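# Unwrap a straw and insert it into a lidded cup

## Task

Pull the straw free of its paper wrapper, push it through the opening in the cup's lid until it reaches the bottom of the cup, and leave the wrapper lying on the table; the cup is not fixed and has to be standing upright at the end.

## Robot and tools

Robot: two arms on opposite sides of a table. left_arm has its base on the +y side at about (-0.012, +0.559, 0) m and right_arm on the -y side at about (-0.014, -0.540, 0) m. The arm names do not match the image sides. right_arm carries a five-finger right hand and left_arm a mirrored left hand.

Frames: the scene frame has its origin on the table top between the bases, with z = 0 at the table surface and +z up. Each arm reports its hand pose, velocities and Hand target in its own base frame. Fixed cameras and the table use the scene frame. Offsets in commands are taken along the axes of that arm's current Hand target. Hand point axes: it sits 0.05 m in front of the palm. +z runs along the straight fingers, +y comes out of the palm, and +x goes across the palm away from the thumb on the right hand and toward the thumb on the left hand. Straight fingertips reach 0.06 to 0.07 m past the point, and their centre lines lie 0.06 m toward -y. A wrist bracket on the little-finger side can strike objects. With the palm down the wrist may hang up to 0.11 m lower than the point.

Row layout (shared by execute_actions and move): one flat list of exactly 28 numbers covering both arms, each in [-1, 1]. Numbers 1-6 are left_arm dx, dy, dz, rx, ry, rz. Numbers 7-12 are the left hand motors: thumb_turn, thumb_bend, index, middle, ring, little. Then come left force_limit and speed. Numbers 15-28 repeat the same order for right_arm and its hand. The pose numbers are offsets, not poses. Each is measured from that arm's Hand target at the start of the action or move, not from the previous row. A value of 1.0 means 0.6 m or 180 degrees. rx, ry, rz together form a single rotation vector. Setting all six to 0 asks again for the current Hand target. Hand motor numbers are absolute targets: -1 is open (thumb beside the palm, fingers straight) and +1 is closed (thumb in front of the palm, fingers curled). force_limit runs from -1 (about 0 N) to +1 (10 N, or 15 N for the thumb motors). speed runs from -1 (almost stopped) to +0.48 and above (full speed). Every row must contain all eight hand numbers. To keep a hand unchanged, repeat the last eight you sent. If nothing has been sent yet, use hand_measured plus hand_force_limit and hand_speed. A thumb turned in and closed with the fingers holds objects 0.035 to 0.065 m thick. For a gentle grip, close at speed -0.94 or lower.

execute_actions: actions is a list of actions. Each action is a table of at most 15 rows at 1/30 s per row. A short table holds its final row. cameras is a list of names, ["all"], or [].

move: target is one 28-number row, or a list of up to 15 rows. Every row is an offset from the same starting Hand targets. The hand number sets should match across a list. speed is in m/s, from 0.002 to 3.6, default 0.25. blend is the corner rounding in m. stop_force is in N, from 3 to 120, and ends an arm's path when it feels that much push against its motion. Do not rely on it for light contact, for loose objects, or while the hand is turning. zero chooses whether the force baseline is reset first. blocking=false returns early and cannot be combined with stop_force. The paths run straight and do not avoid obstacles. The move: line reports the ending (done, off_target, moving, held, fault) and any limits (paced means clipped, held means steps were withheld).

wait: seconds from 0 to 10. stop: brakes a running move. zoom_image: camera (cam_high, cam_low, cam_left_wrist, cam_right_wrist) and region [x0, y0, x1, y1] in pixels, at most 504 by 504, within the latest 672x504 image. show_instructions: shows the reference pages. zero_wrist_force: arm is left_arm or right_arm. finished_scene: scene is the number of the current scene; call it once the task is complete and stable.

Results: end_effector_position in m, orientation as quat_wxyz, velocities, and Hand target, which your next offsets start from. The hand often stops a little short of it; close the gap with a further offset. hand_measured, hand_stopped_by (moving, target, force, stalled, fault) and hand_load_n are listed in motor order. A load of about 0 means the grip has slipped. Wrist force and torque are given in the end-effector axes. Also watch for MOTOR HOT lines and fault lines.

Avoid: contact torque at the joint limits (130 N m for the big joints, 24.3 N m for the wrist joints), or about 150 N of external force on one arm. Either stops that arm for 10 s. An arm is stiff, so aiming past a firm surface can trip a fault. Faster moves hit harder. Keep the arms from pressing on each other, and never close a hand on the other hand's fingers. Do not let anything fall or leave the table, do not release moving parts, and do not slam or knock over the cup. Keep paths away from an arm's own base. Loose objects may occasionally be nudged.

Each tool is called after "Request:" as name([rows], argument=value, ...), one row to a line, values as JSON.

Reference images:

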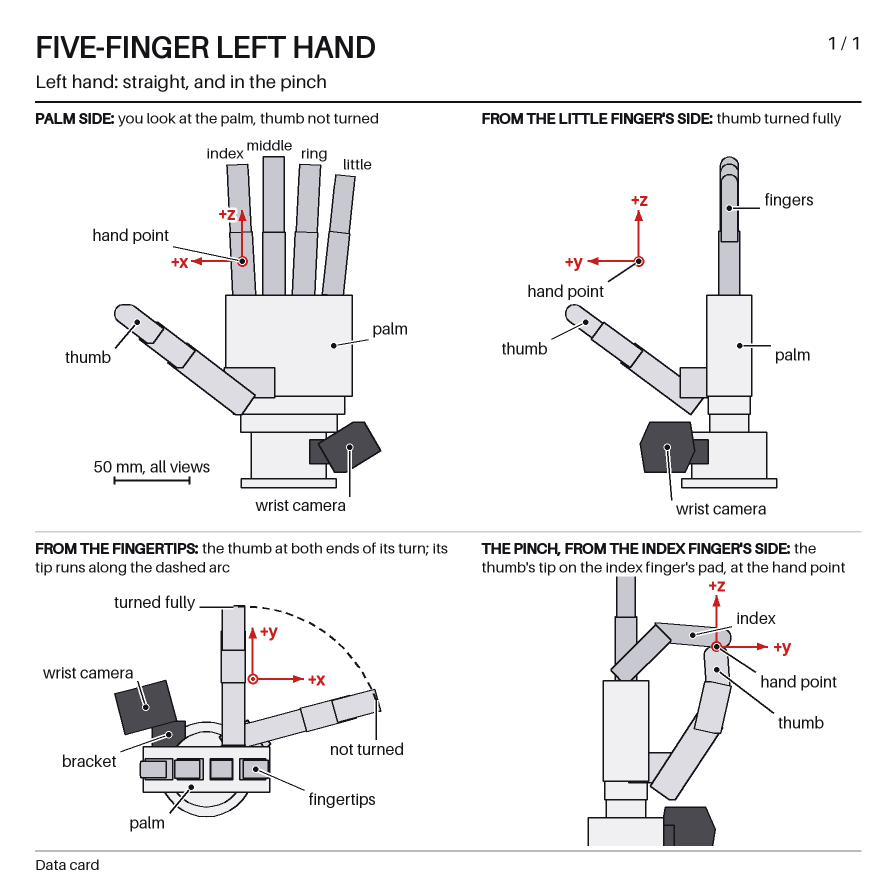

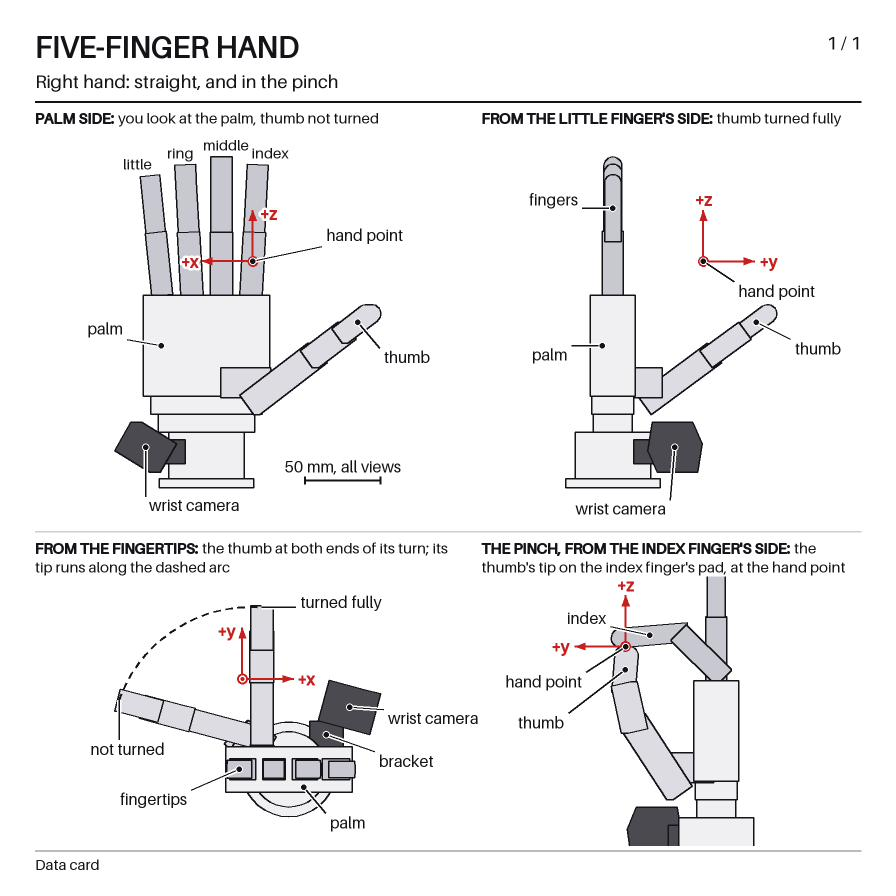

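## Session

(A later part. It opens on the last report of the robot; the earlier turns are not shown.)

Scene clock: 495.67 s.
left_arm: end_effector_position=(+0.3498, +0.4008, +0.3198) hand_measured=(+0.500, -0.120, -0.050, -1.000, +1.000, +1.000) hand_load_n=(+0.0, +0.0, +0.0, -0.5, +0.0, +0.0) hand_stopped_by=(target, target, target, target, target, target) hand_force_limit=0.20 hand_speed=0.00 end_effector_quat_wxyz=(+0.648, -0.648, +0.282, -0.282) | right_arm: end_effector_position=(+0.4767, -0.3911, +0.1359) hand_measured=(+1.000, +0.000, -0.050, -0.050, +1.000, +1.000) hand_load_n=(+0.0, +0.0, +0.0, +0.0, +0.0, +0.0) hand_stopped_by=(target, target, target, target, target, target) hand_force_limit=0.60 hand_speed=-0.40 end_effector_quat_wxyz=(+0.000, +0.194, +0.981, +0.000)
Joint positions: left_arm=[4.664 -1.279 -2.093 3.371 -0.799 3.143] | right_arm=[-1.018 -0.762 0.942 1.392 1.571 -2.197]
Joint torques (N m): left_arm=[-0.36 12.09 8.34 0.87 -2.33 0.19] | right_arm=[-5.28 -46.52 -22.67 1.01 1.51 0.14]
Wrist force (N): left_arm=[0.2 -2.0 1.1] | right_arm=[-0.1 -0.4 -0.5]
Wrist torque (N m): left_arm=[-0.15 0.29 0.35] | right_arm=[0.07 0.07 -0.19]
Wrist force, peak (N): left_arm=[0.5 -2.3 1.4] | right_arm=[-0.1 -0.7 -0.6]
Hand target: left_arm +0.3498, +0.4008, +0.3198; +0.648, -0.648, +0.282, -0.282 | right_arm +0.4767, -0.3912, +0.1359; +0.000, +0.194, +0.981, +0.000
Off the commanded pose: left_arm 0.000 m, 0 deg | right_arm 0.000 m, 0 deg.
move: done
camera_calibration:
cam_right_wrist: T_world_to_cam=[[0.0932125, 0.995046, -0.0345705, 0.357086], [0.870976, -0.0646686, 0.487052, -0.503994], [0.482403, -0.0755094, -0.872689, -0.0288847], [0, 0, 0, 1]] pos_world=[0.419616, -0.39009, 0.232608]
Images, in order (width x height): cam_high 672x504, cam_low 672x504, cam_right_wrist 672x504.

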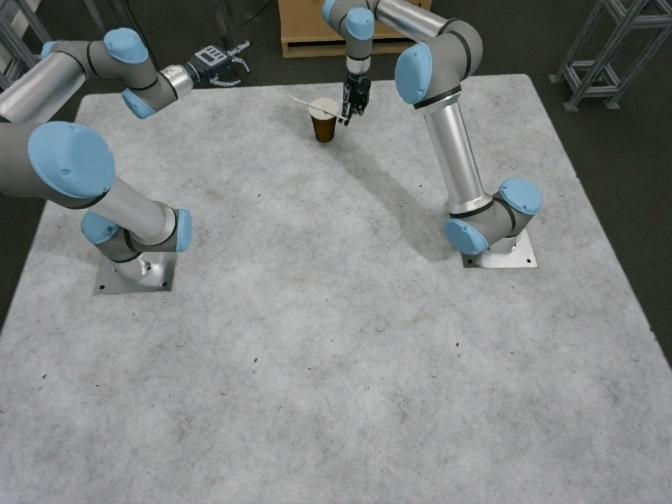

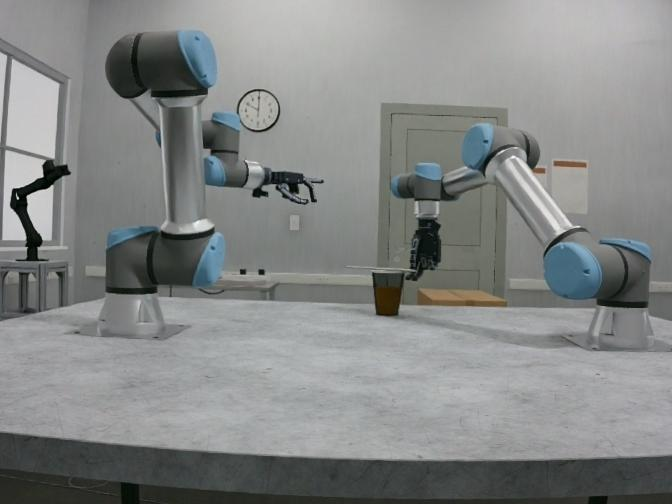

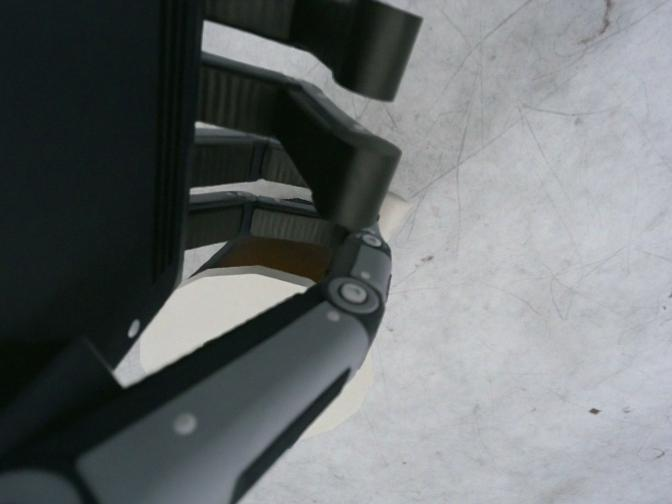

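Request:
move(target=[0.0315,0.2163,0.318,0,-0.0822,0,1,0,-0.05,-0.05,1,1,0.2,0,0,0,0,0,0,0,1,0,-0.05,-0.05,1,1,0.6,-0.4], speed=0.25, cameras=["cam_left_wrist","cam_low","cam_high"])

Request:
zoom_image(camera="cam_low", region=[330, 210, 450, 310])

Request:
zoom_image(camera="cam_high", region=[265, 65, 365, 135])

Scene clock: 562.37 s.
left_arm: end_effector_position=(+0.5021, +0.5169, +0.1899) hand_measured=(+1.000, +0.000, -0.050, -0.050, +1.000, +1.000) hand_load_n=(+0.0, +0.0, +0.0, +0.0, +0.0, +0.0) hand_stopped_by=(target, target, target, target, target, target) hand_force_limit=0.20 hand_speed=0.00 end_effector_quat_wxyz=(+0.679, -0.679, +0.197, -0.196) | right_arm: end_effector_position=(+0.4767, -0.3912, +0.1359) hand_measured=(+1.000, +0.000, -0.050, -0.050, +1.000, +1.000) hand_load_n=(+0.0, +0.0, +0.0, +0.0, +0.0, +0.0) hand_stopped_by=(target, target, target, target, target, target) hand_force_limit=0.60 hand_speed=-0.40 end_effector_quat_wxyz=(+0.000, +0.194, +0.981, +0.000)
Joint positions: left_arm=[4.183 -1.87 -1.863 3.733 -1.537 3.142] | right_arm=[-1.018 -0.762 0.941 1.392 1.571 -2.197]
Joint torques (N m): left_arm=[-0.61 22.71 18.5 1.34 -1.68 2.02] | right_arm=[-6.68 -36.62 -23.72 4.47 0.8 -0.59]
Wrist force (N): left_arm=[0.0 -1.9 1.4] | right_arm=[0.0 -0.3 -0.4]
Wrist torque (N m): left_arm=[-0.18 0.34 0.27] | right_arm=[0.07 0.07 -0.18]
Wrist force, peak (N): left_arm=[-0.1 -3.3 0.1] | right_arm=[-0.1 -0.6 -0.8]
Hand target: left_arm +0.5022, +0.5170, +0.1899; +0.679, -0.679, +0.197, -0.196 | right_arm +0.4767, -0.3912, +0.1359; +0.000, +0.194, +0.981, +0.000
Off the commanded pose: left_arm 0.000 m, 0 deg | right_arm 0.000 m, 0 deg.
move: done
camera_calibration:
cam_left_wrist: T_world_to_cam=[[0.226833, -0.105521, 0.9682, -0.242461], [0.462005, -0.863485, -0.202348, 0.256592], [0.857379, 0.493212, -0.147116, -0.542215], [0, 0, 0, 1]] pos_world=[0.401336, 0.463406, 0.206903]
Images, in order (width x height): cam_high 672x504, cam_low 672x504, cam_left_wrist 672x504.

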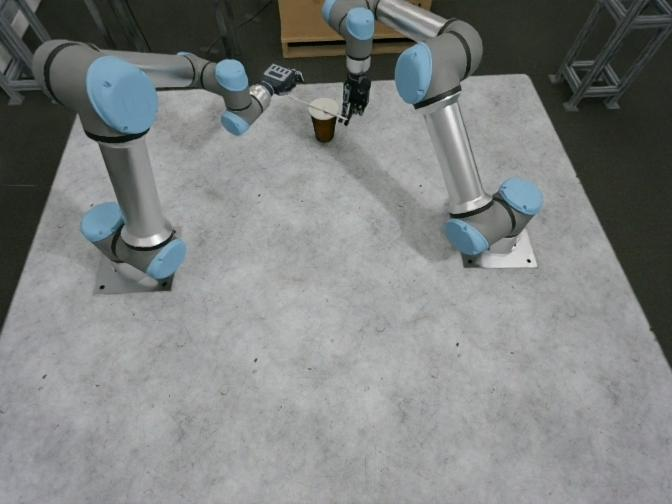

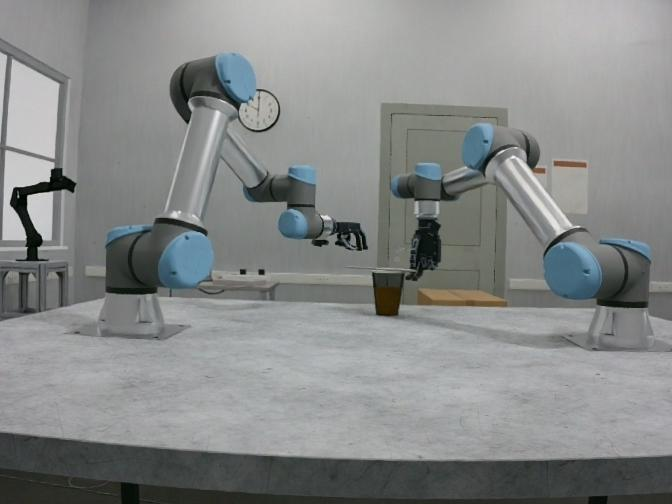

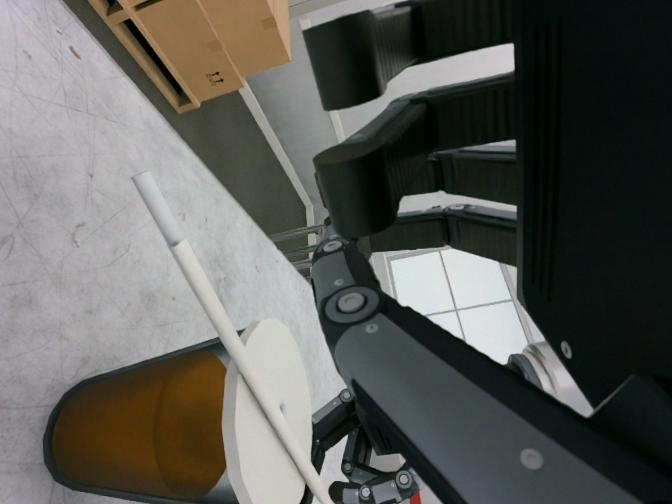

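Scaled by 4.200.

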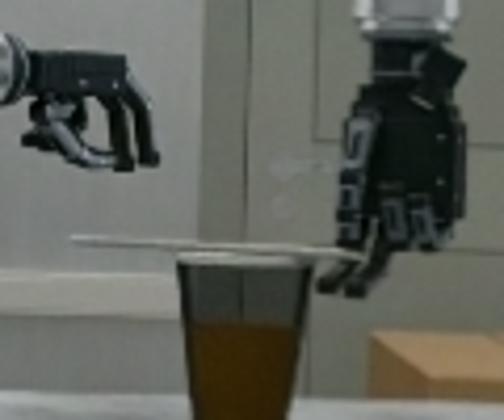

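Scaled by 5.040.

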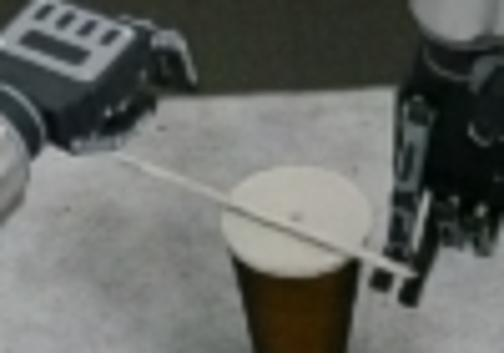

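Request:
move(target=[0.02,0.06,0.0172,0,0,0,1,0,-0.05,-0.05,1,1,0.2,0,0,0,0,0,0,0,1,0,-0.05,-0.05,1,1,0.6,-0.4], speed=0.1, cameras=["cam_left_wrist","cam_low","cam_high"])

Request:
zoom_image(camera="cam_low", region=[330, 210, 450, 310])

Request:
zoom_image(camera="cam_left_wrist", region=[180, 100, 400, 320])

Scene clock: 578.30 s.
left_arm: end_effector_position=(+0.5178, +0.5193, +0.1539) hand_measured=(+1.000, +0.000, -0.050, -0.050, +1.000, +1.000) hand_load_n=(+0.0, +0.0, +0.0, +0.0, +0.0, +0.0) hand_stopped_by=(target, target, target, target, target, target) hand_force_limit=0.20 hand_speed=0.00 end_effector_quat_wxyz=(+0.679, -0.679, +0.197, -0.196) end_effector_velocity=(-0.001, -0.001, +0.000) end_effector_angular_velocity=(-0.002, +0.003, -0.002) | right_arm: end_effector_position=(+0.4767, -0.3912, +0.1359) hand_measured=(+1.000, +0.000, -0.050, -0.050, +1.000, +1.000) hand_load_n=(+0.0, +0.0, +0.0, +0.0, +0.0, +0.0) hand_stopped_by=(target, target, target, target, target, target) hand_force_limit=0.60 hand_speed=-0.40 end_effector_quat_wxyz=(+0.000, +0.194, +0.981, +0.000)
Joint positions: left_arm=[4.156 -1.949 -1.862 3.811 -1.565 3.142] | right_arm=[-1.018 -0.762 0.941 1.392 1.571 -2.197]
Joint velocities: left_arm=[0.001 0.004 -0.002 -0.005 0.003 0.001] | right_arm=[within noise]
Joint torques (N m): left_arm=[9.77 36.74 22.88 -0.21 2.75 1.38] | right_arm=[-6.27 -36.43 -24.29 4.63 0.24 -0.67]
Wrist force (N): left_arm=[0.4 -2.0 1.3] | right_arm=[-0.1 -0.4 -0.4]
Wrist torque (N m): left_arm=[-0.16 0.26 0.32] | right_arm=[0.06 0.07 -0.18]
Wrist force, peak (N): left_arm=[-0.3 -2.9 1.0] | right_arm=[-0.3 -0.5 -0.7]
Hand target: left_arm +0.5178, +0.5193, +0.1539; +0.679, -0.679, +0.197, -0.196 | right_arm +0.4767, -0.3912, +0.1359; +0.000, +0.194, +0.981, +0.000
Off the commanded pose: left_arm 0.000 m, 0 deg | right_arm 0.000 m, 0 deg.
move: done
camera_calibration:
cam_left_wrist: T_world_to_cam=[[0.226884, -0.105656, 0.968174, -0.210867], [0.462288, -0.863288, -0.202544, 0.243948], [0.857213, 0.493529, -0.147023, -0.56225], [0, 0, 0, 1]] pos_world=[0.417036, 0.465805, 0.170903]
Images, in order (width x height): cam_high 672x504, cam_low 672x504, cam_left_wrist 672x504.

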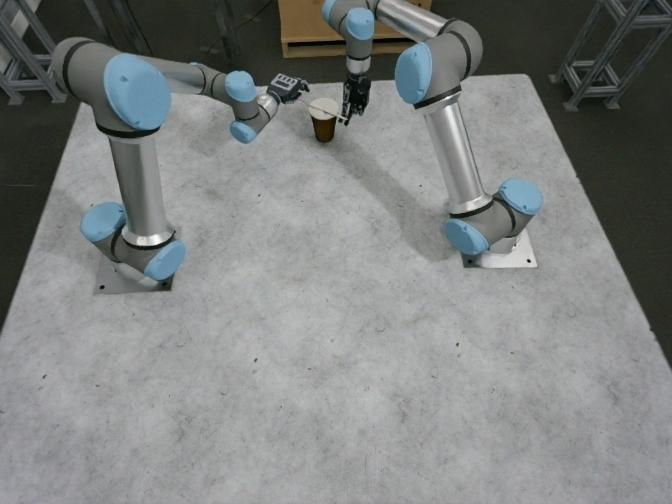

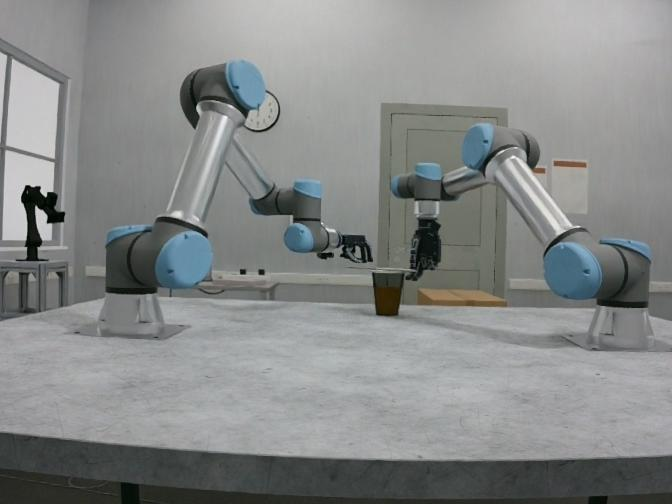

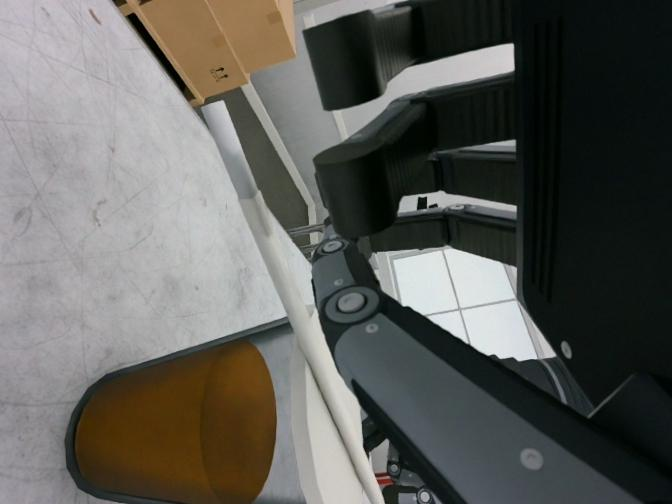

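Scaled by 4.200.

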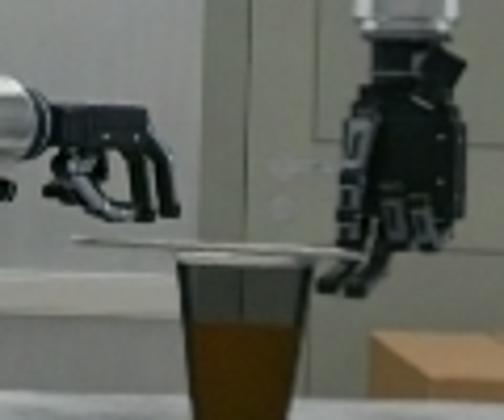

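Scaled by 2.291.

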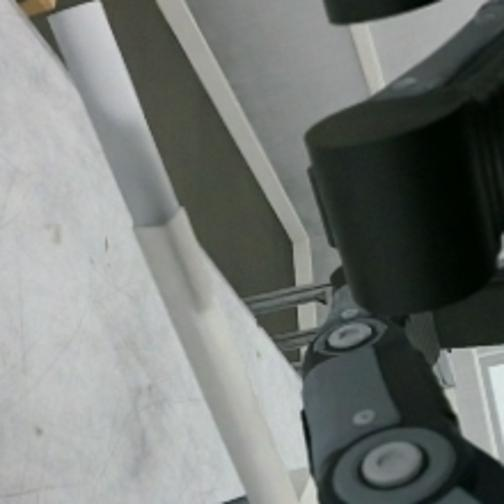

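Request:
move([
  [0,0,-0.0155,0,0,0,1,0,-0.05,-0.05,1,1,0.2,0,0,0,0,0,0,0,1,0,-0.05,-0.05,1,1,0.6,-0.4],
  [0,0.0358,-0.0155,0,0,0,1,0,-0.05,-0.05,1,1,0.2,0,0,0,0,0,0,0,1,0,-0.05,-0.05,1,1,0.6,-0.4],
], speed=0.05, cameras=["cam_left_wrist","cam_low","cam_high"])

Request:
zoom_image(camera="cam_low", region=[330, 210, 450, 310])

Request:
zoom_image(camera="cam_left_wrist", region=[220, 100, 420, 300])

Request:
zoom_image(camera="cam_low", region=[335, 235, 395, 285])

Scene clock: 614.80 s.
left_arm: end_effector_position=(+0.5127, +0.5114, +0.1322) hand_measured=(+1.000, +0.000, -0.050, -0.050, +1.000, +1.000) hand_load_n=(+0.0, +0.0, +0.0, +0.0, +0.5, +0.0) hand_stopped_by=(target, target, target, target, target, target) hand_force_limit=0.20 hand_speed=0.00 end_effector_quat_wxyz=(+0.679, -0.679, +0.197, -0.196) end_effector_velocity=(+0.000, +0.001, +0.002) end_effector_angular_velocity=(+0.000, +0.001, +0.001) | right_arm: end_effector_position=(+0.4767, -0.3912, +0.1359) hand_measured=(+1.000, +0.000, -0.050, -0.050, +1.000, +1.000) hand_load_n=(+0.0, +0.0, +0.0, +0.0, +0.0, +0.0) hand_stopped_by=(target, target, target, target, target, target) hand_force_limit=0.60 hand_speed=-0.40 end_effector_quat_wxyz=(+0.000, +0.194, +0.981, +0.000)
Joint positions: left_arm=[4.157 -1.966 -1.909 3.874 -1.564 3.142] | right_arm=[-1.018 -0.762 0.941 1.392 1.57 -2.197]
Joint velocities: left_arm=[0 0.002 0.002 -0.005 -0.001 0.001] | right_arm=[within noise]
Joint torques (N m): left_arm=[8.32 36.23 25.41 -0.24 2.5 -1.24] | right_arm=[-6.62 -36.03 -24.13 4.48 -0.35 -0.58]
Wrist force (N): left_arm=[0.6 -2.0 1.1] | right_arm=[-0.2 -0.4 -0.5]
Wrist torque (N m): left_arm=[-0.15 0.26 0.31] | right_arm=[0.06 0.09 -0.19]
Wrist force, peak (N): left_arm=[0.2 -3.1 1.3] | right_arm=[-0.2 -0.6 -0.6]
Hand target: left_arm +0.5128, +0.5115, +0.1324; +0.679, -0.679, +0.197, -0.196 | right_arm +0.4767, -0.3912, +0.1359; +0.000, +0.194, +0.981, +0.000
Off the commanded pose: left_arm 0.000 m, 0 deg | right_arm 0.000 m, 0 deg.
move: done
camera_calibration:
cam_left_wrist: T_world_to_cam=[[0.227022, -0.105398, 0.96817, -0.189721], [0.462087, -0.863441, -0.20235, 0.235129], [0.857285, 0.493316, -0.147317, -0.557009], [0, 0, 0, 1]] pos_world=[0.411936, 0.457806, 0.149204]
Images, in order (width x height): cam_high 672x504, cam_low 672x504, cam_left_wrist 672x504.

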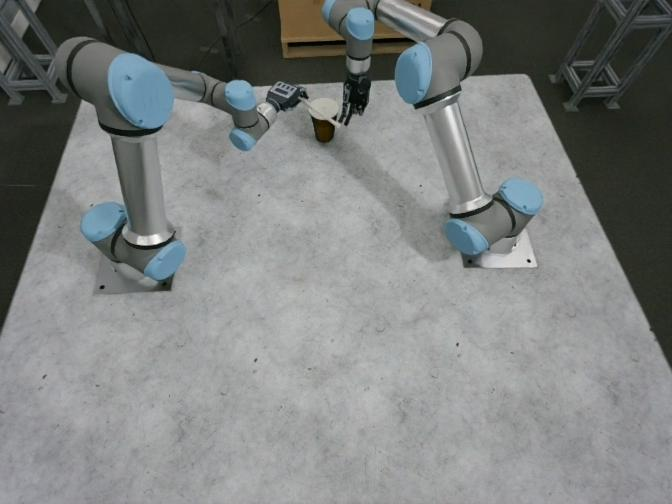

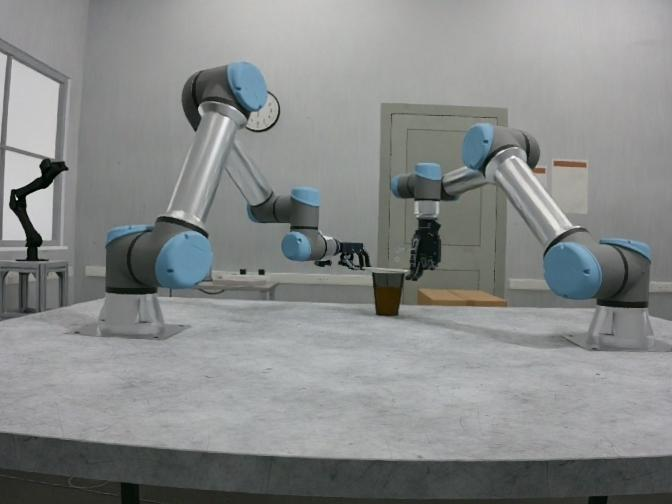

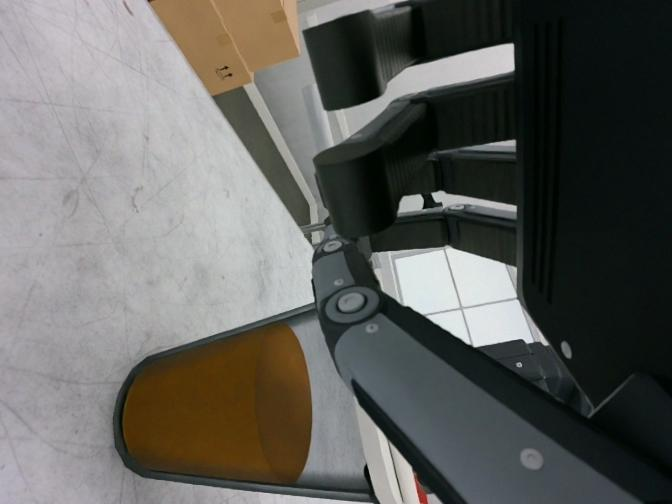

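Scaled by 4.200.

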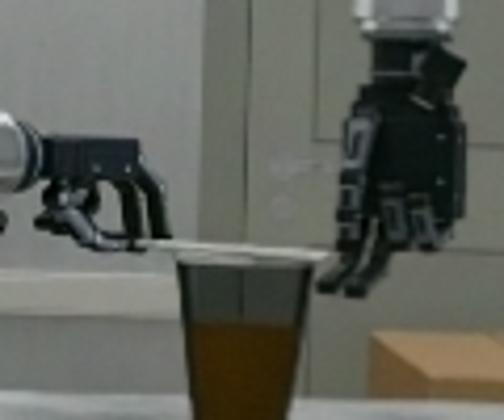

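Scaled by 2.520.

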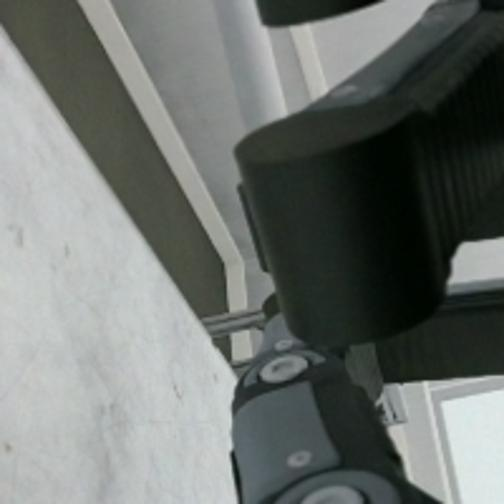

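Scaled by 8.400.

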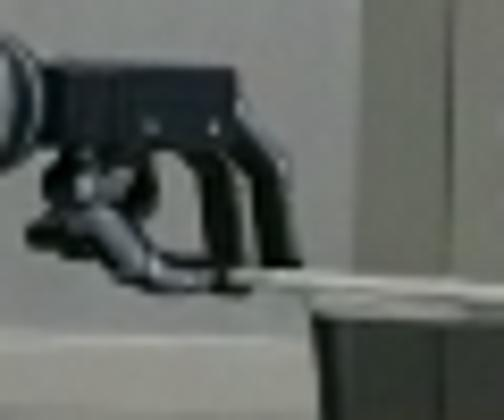

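Request:
move(target=[0,0,0,0,0,0,1,0,0.6,0.6,1,1,0.5,-0.88,0,0,0,0,0,0,1,0,-0.05,-0.05,1,1,0.6,-0.4], cameras=["cam_left_wrist","cam_low","cam_high"])

Request:
zoom_image(camera="cam_low", region=[335, 225, 435, 295])

Request:
zoom_image(camera="cam_left_wrist", region=[220, 100, 420, 300])

Request:
zoom_image(camera="cam_high", region=[265, 65, 365, 135])

Scene clock: 644.00 s.
left_arm: end_effector_position=(+0.5128, +0.5115, +0.1324) hand_measured=(+1.000, +0.000, +0.158, +0.136, +1.000, +1.000) hand_load_n=(+0.0, +1.5, +9.0, +7.0, +0.0, +0.0) hand_stopped_by=(target, target, force, force, target, target) hand_force_limit=0.50 hand_speed=-0.88 end_effector_quat_wxyz=(+0.679, -0.679, +0.197, -0.196) | right_arm: end_effector_position=(+0.4767, -0.3912, +0.1359) hand_measured=(+1.000, +0.000, -0.050, -0.050, +1.000, +1.000) hand_load_n=(+0.0, -0.5, +0.0, +0.0, +0.0, +0.0) hand_stopped_by=(target, target, target, target, target, target) hand_force_limit=0.60 hand_speed=-0.40 end_effector_quat_wxyz=(+0.000, +0.194, +0.981, +0.000)
Joint positions: left_arm=[4.157 -1.966 -1.908 3.874 -1.564 3.142] | right_arm=[-1.018 -0.762 0.941 1.392 1.571 -2.197]
Joint torques (N m): left_arm=[1.16 35.5 22.98 0.9 1.56 -1.3] | right_arm=[-5.5 -36.03 -22.9 4.55 -0.95 -0.5]
Wrist force (N): left_arm=[0.6 -3.7 1.9] | right_arm=[-0.1 -0.8 -0.5]
Wrist torque (N m): left_arm=[-0.21 0.31 0.30] | right_arm=[0.04 0.09 -0.20]
Wrist force, peak (N): left_arm=[0.3 -4.4 1.9] | right_arm=[0.1 -1.6 -0.6]
Hand target: left_arm +0.5128, +0.5115, +0.1324; +0.679, -0.679, +0.197, -0.196 | right_arm +0.4767, -0.3912, +0.1359; +0.000, +0.194, +0.981, +0.000
Off the commanded pose: left_arm 0.000 m, 0 deg | right_arm 0.000 m, 0 deg.
move: done
camera_calibration:
cam_left_wrist: T_world_to_cam=[[0.226821, -0.105609, 0.968194, -0.189751], [0.462192, -0.86336, -0.202452, 0.235144], [0.857281, 0.493412, -0.147016, -0.557202], [0, 0, 0, 1]] pos_world=[0.412036, 0.457905, 0.149403]
Images, in order (width x height): cam_high 672x504, cam_low 672x504, cam_left_wrist 672x504.

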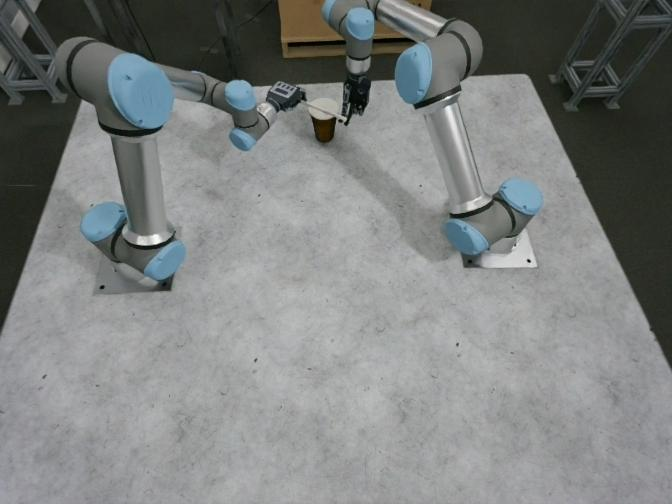

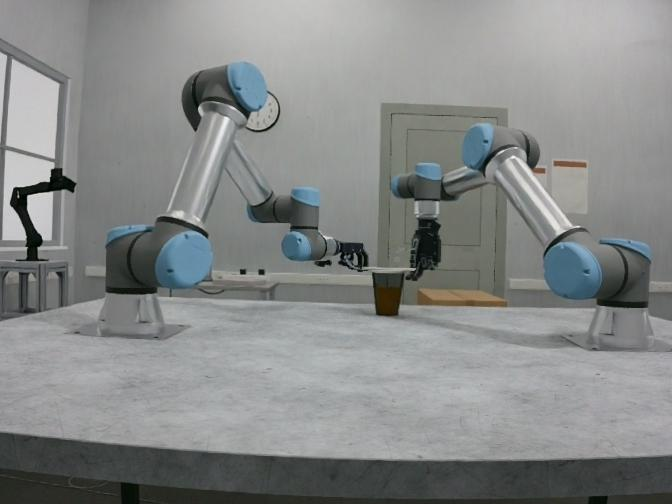

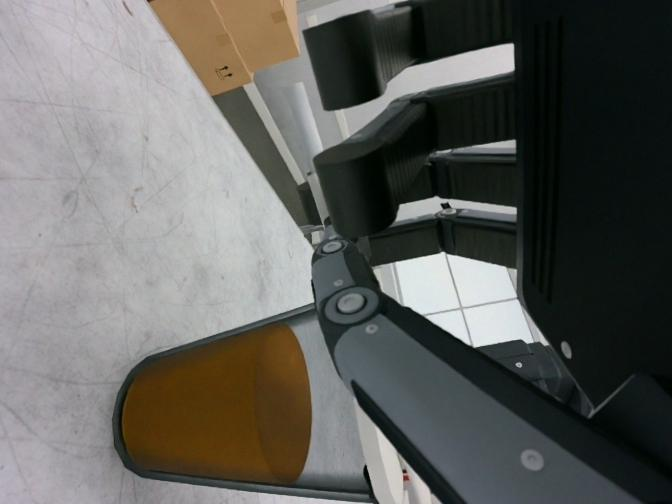

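Scaled by 5.040.

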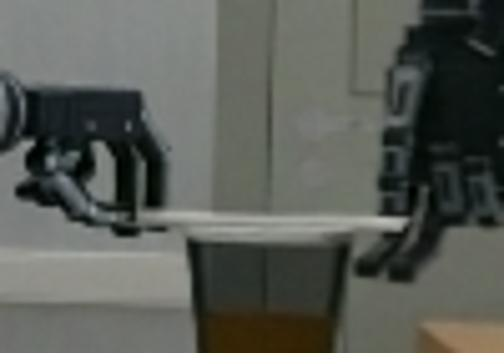

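Scaled by 2.520.

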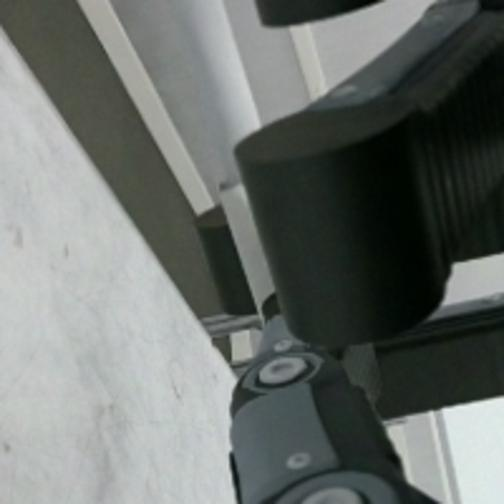

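Scaled by 5.040.

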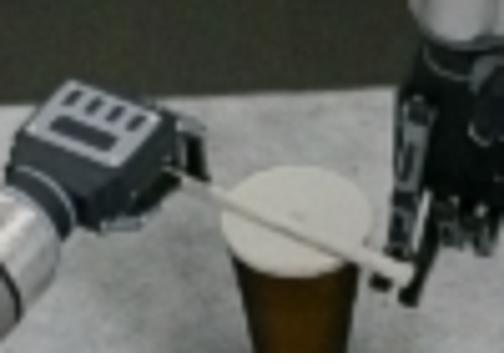

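Request:
execute_actions(actions=[], cameras=["cam_right_wrist","cam_low","cam_high"])

Request:
zoom_image(camera="cam_right_wrist", region=[300, 160, 460, 320])

Request:
zoom_image(camera="cam_low", region=[390, 245, 440, 295])

Request:
zoom_image(camera="cam_high", region=[325, 95, 365, 125])

Scene clock: 655.83 s.
left_arm: end_effector_position=(+0.5128, +0.5115, +0.1324) hand_measured=(+1.000, +0.000, +0.158, +0.136, +1.000, +1.000) hand_load_n=(+0.0, +1.5, +9.0, +6.5, +0.0, +0.0) hand_stopped_by=(target, target, force, force, target, target) hand_force_limit=0.50 hand_speed=-0.88 end_effector_quat_wxyz=(+0.679, -0.679, +0.197, -0.196) | right_arm: end_effector_position=(+0.4767, -0.3912, +0.1359) hand_measured=(+1.000, +0.000, -0.050, -0.050, +1.000, +1.000) hand_load_n=(+0.0, -0.5, +0.0, +0.0, +0.0, +0.0) hand_stopped_by=(target, target, target, target, target, target) hand_force_limit=0.60 hand_speed=-0.40 end_effector_quat_wxyz=(+0.000, +0.194, +0.981, +0.000)
Joint positions: left_arm=[4.157 -1.966 -1.908 3.874 -1.564 3.142] | right_arm=[-1.018 -0.762 0.941 1.392 1.57 -2.197]
Joint velocities: within noise
Joint torques (N m): left_arm=[-1.1 28.31 17.2 -0.04 0.6 -1.45] | right_arm=[-5.74 -36.52 -24.12 4.58 -1.11 -0.5]
Wrist force (N): left_arm=[0.5 -3.8 1.7] | right_arm=[0.0 -1.0 -0.7]
Wrist torque (N m): left_arm=[-0.22 0.31 0.30] | right_arm=[0.03 0.08 -0.20]
Wrist force, peak (N): left_arm=[0.5 -4.7 1.7] | right_arm=[-0.3 -1.0 -0.9]
Hand target: left_arm +0.5128, +0.5115, +0.1324; +0.679, -0.679, +0.197, -0.196 | right_arm +0.4767, -0.3912, +0.1359; +0.000, +0.194, +0.981, +0.000
Off the commanded pose: left_arm 0.000 m, 0 deg | right_arm 0.000 m, 0 deg.
camera_calibration:
cam_right_wrist: T_world_to_cam=[[0.0932125, 0.995046, -0.0345705, 0.357185], [0.870976, -0.0646686, 0.487052, -0.504001], [0.482403, -0.0755094, -0.872689, -0.0288923], [0, 0, 0, 1]] pos_world=[0.419616, -0.39019, 0.232608]
Images, in order (width x height): cam_high 672x504, cam_low 672x504, cam_right_wrist 672x504.

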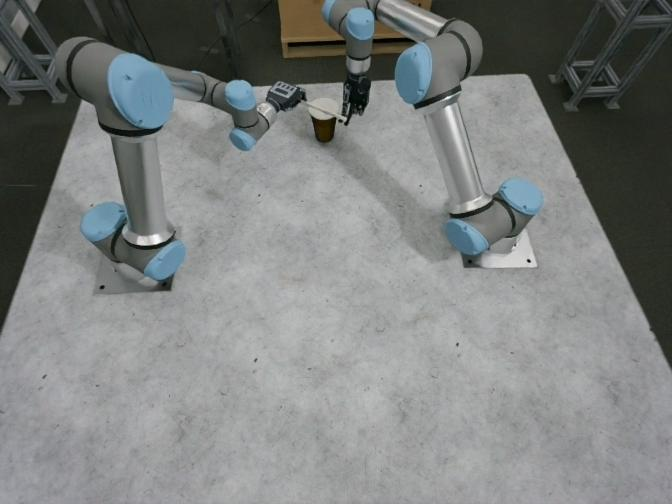

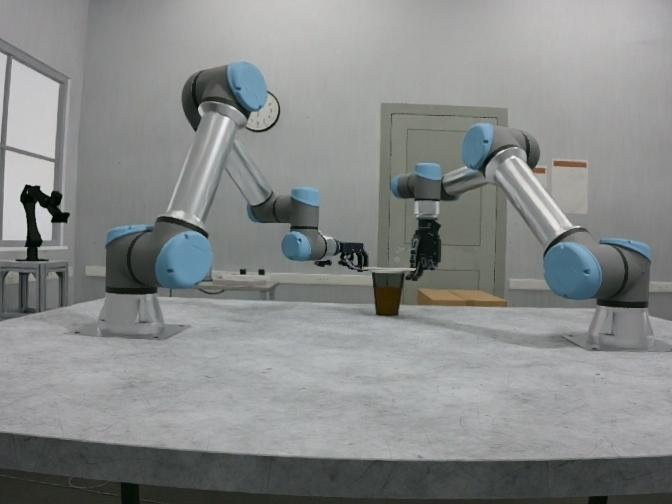

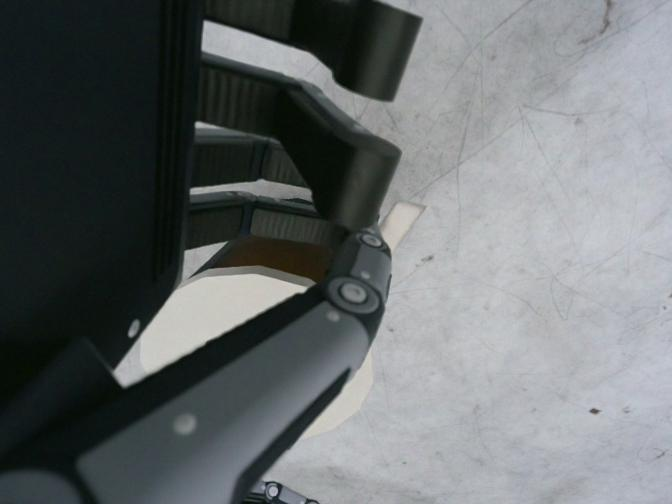

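Scaled by 3.150.

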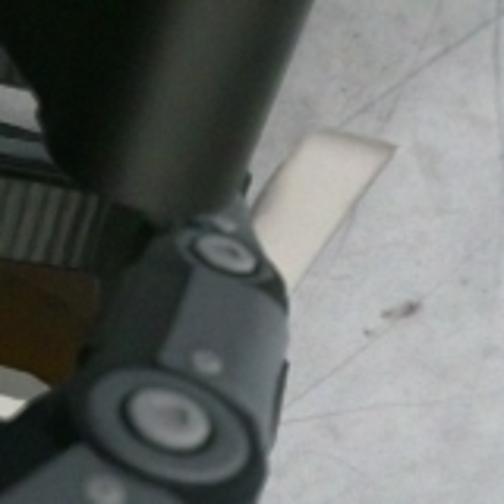

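Scaled by 10.080.

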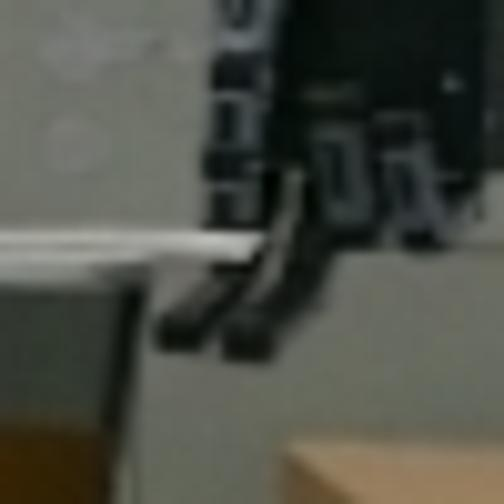

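Scaled by 12.600.

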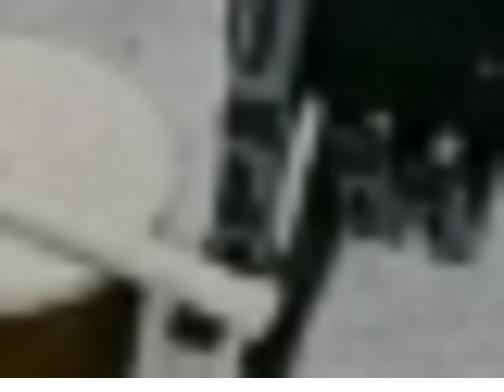

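Request:
move([
  [0,0,0,0,0,0,1,0,0.6,0.6,1,1,0.5,-0.88,0,0,-0.0108,0,0,0,1,0,-0.05,-0.05,1,1,0.6,-0.4],
  [0,0,0,0,0,0,1,0,0.6,0.6,1,1,0.5,-0.88,-0.002,0.0098,-0.0108,0,0,0.065,1,0,-0.05,-0.05,1,1,0.6,-0.4],
], speed=0.04, cameras=["cam_right_wrist","cam_low","cam_high"])

Request:
zoom_image(camera="cam_right_wrist", region=[300, 160, 460, 320])

Request:
zoom_image(camera="cam_low", region=[390, 245, 440, 295])

Request:
zoom_image(camera="cam_high", region=[325, 95, 365, 125])

Scene clock: 674.70 s.
left_arm: end_effector_position=(+0.5128, +0.5115, +0.1324) hand_measured=(+1.000, +0.000, +0.158, +0.136, +1.000, +1.000) hand_load_n=(+0.0, +1.0, +9.0, +6.0, +0.0, +0.0) hand_stopped_by=(target, target, force, force, target, target) hand_force_limit=0.50 hand_speed=-0.88 end_effector_quat_wxyz=(+0.679, -0.679, +0.197, -0.196) | right_arm: end_effector_position=(+0.4800, -0.3862, +0.1424) hand_measured=(+1.000, +0.000, -0.050, -0.050, +1.000, +1.000) hand_load_n=(+0.0, +0.0, +0.0, +0.0, +0.0, +0.0) hand_stopped_by=(target, target, target, target, target, target) hand_force_limit=0.60 hand_speed=-0.40 end_effector_quat_wxyz=(+0.000, +0.293, +0.956, +0.000)
Joint positions: left_arm=[4.157 -1.966 -1.908 3.874 -1.564 3.142] | right_arm=[-1.01 -0.808 1.006 1.373 1.57 -1.985]
Joint torques (N m): left_arm=[-0.32 28.42 5.81 -0.05 -1.35 -1.45] | right_arm=[4.1 -45.78 -23.55 1.15 -0.94 -1.31]
Wrist force (N): left_arm=[0.6 -3.0 1.2] | right_arm=[0.0 -0.6 -0.6]
Wrist torque (N m): left_arm=[-0.18 0.25 0.31] | right_arm=[0.04 0.06 -0.17]
Wrist force, peak (N): left_arm=[0.4 -4.5 1.5] | right_arm=[0.0 -1.1 -0.8]
Hand target: left_arm +0.5128, +0.5115, +0.1324; +0.679, -0.679, +0.197, -0.196 | right_arm +0.4800, -0.3863, +0.1423; +0.000, +0.293, +0.956, +0.000
Off the commanded pose: left_arm 0.000 m, 0 deg | right_arm 0.000 m, 0 deg.
move: done
camera_calibration:
cam_right_wrist: T_world_to_cam=[[0.293116, 0.95545, -0.0346135, 0.240934], [0.839756, -0.239978, 0.487053, -0.562463], [0.457048, -0.17183, -0.872686, -0.0494795], [0, 0, 0, 1]] pos_world=[0.424325, -0.373681, 0.239109]
Images, in order (width x height): cam_high 672x504, cam_low 672x504, cam_right_wrist 672x504.

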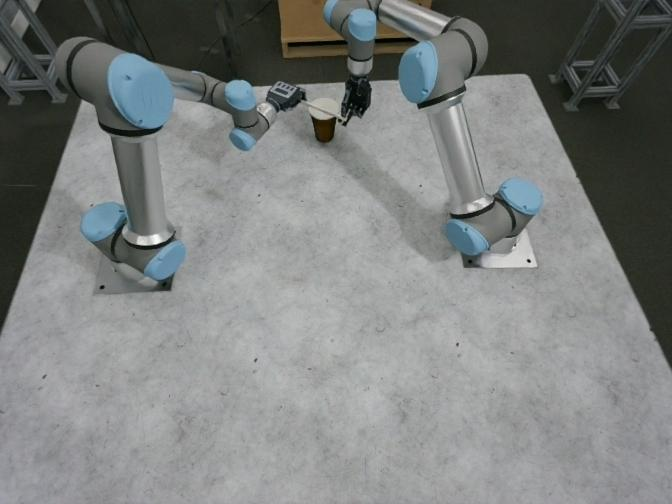

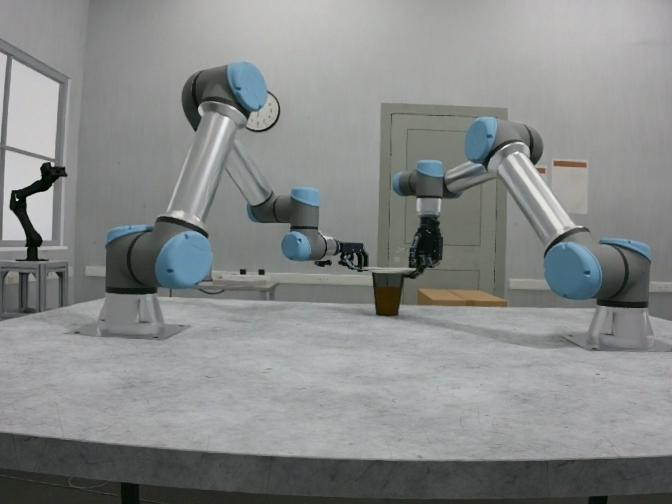

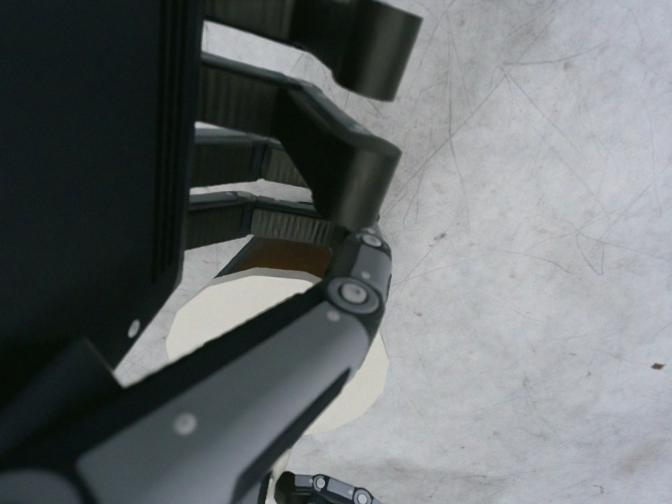

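Scaled by 3.150.

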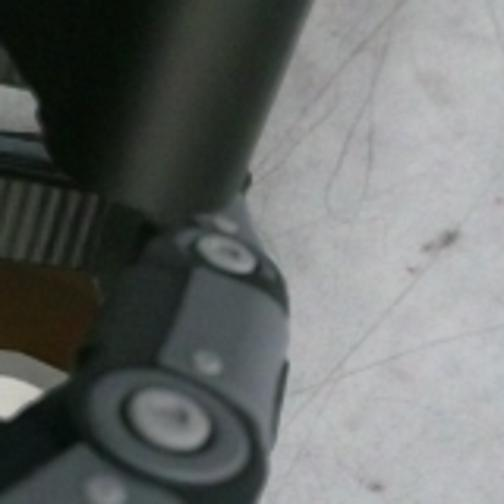

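Scaled by 10.080.

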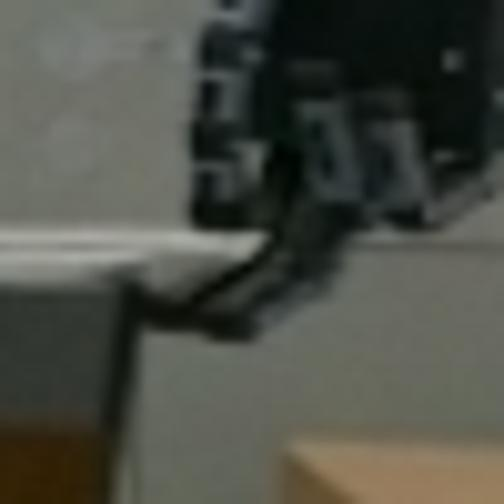

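Scaled by 12.600.

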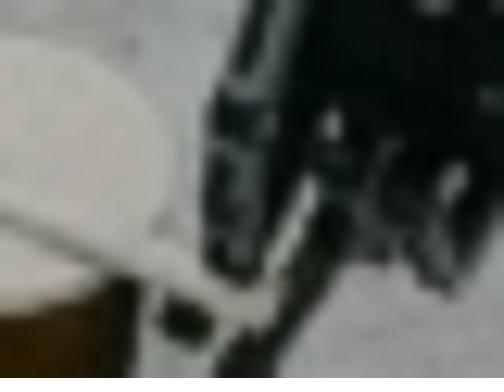

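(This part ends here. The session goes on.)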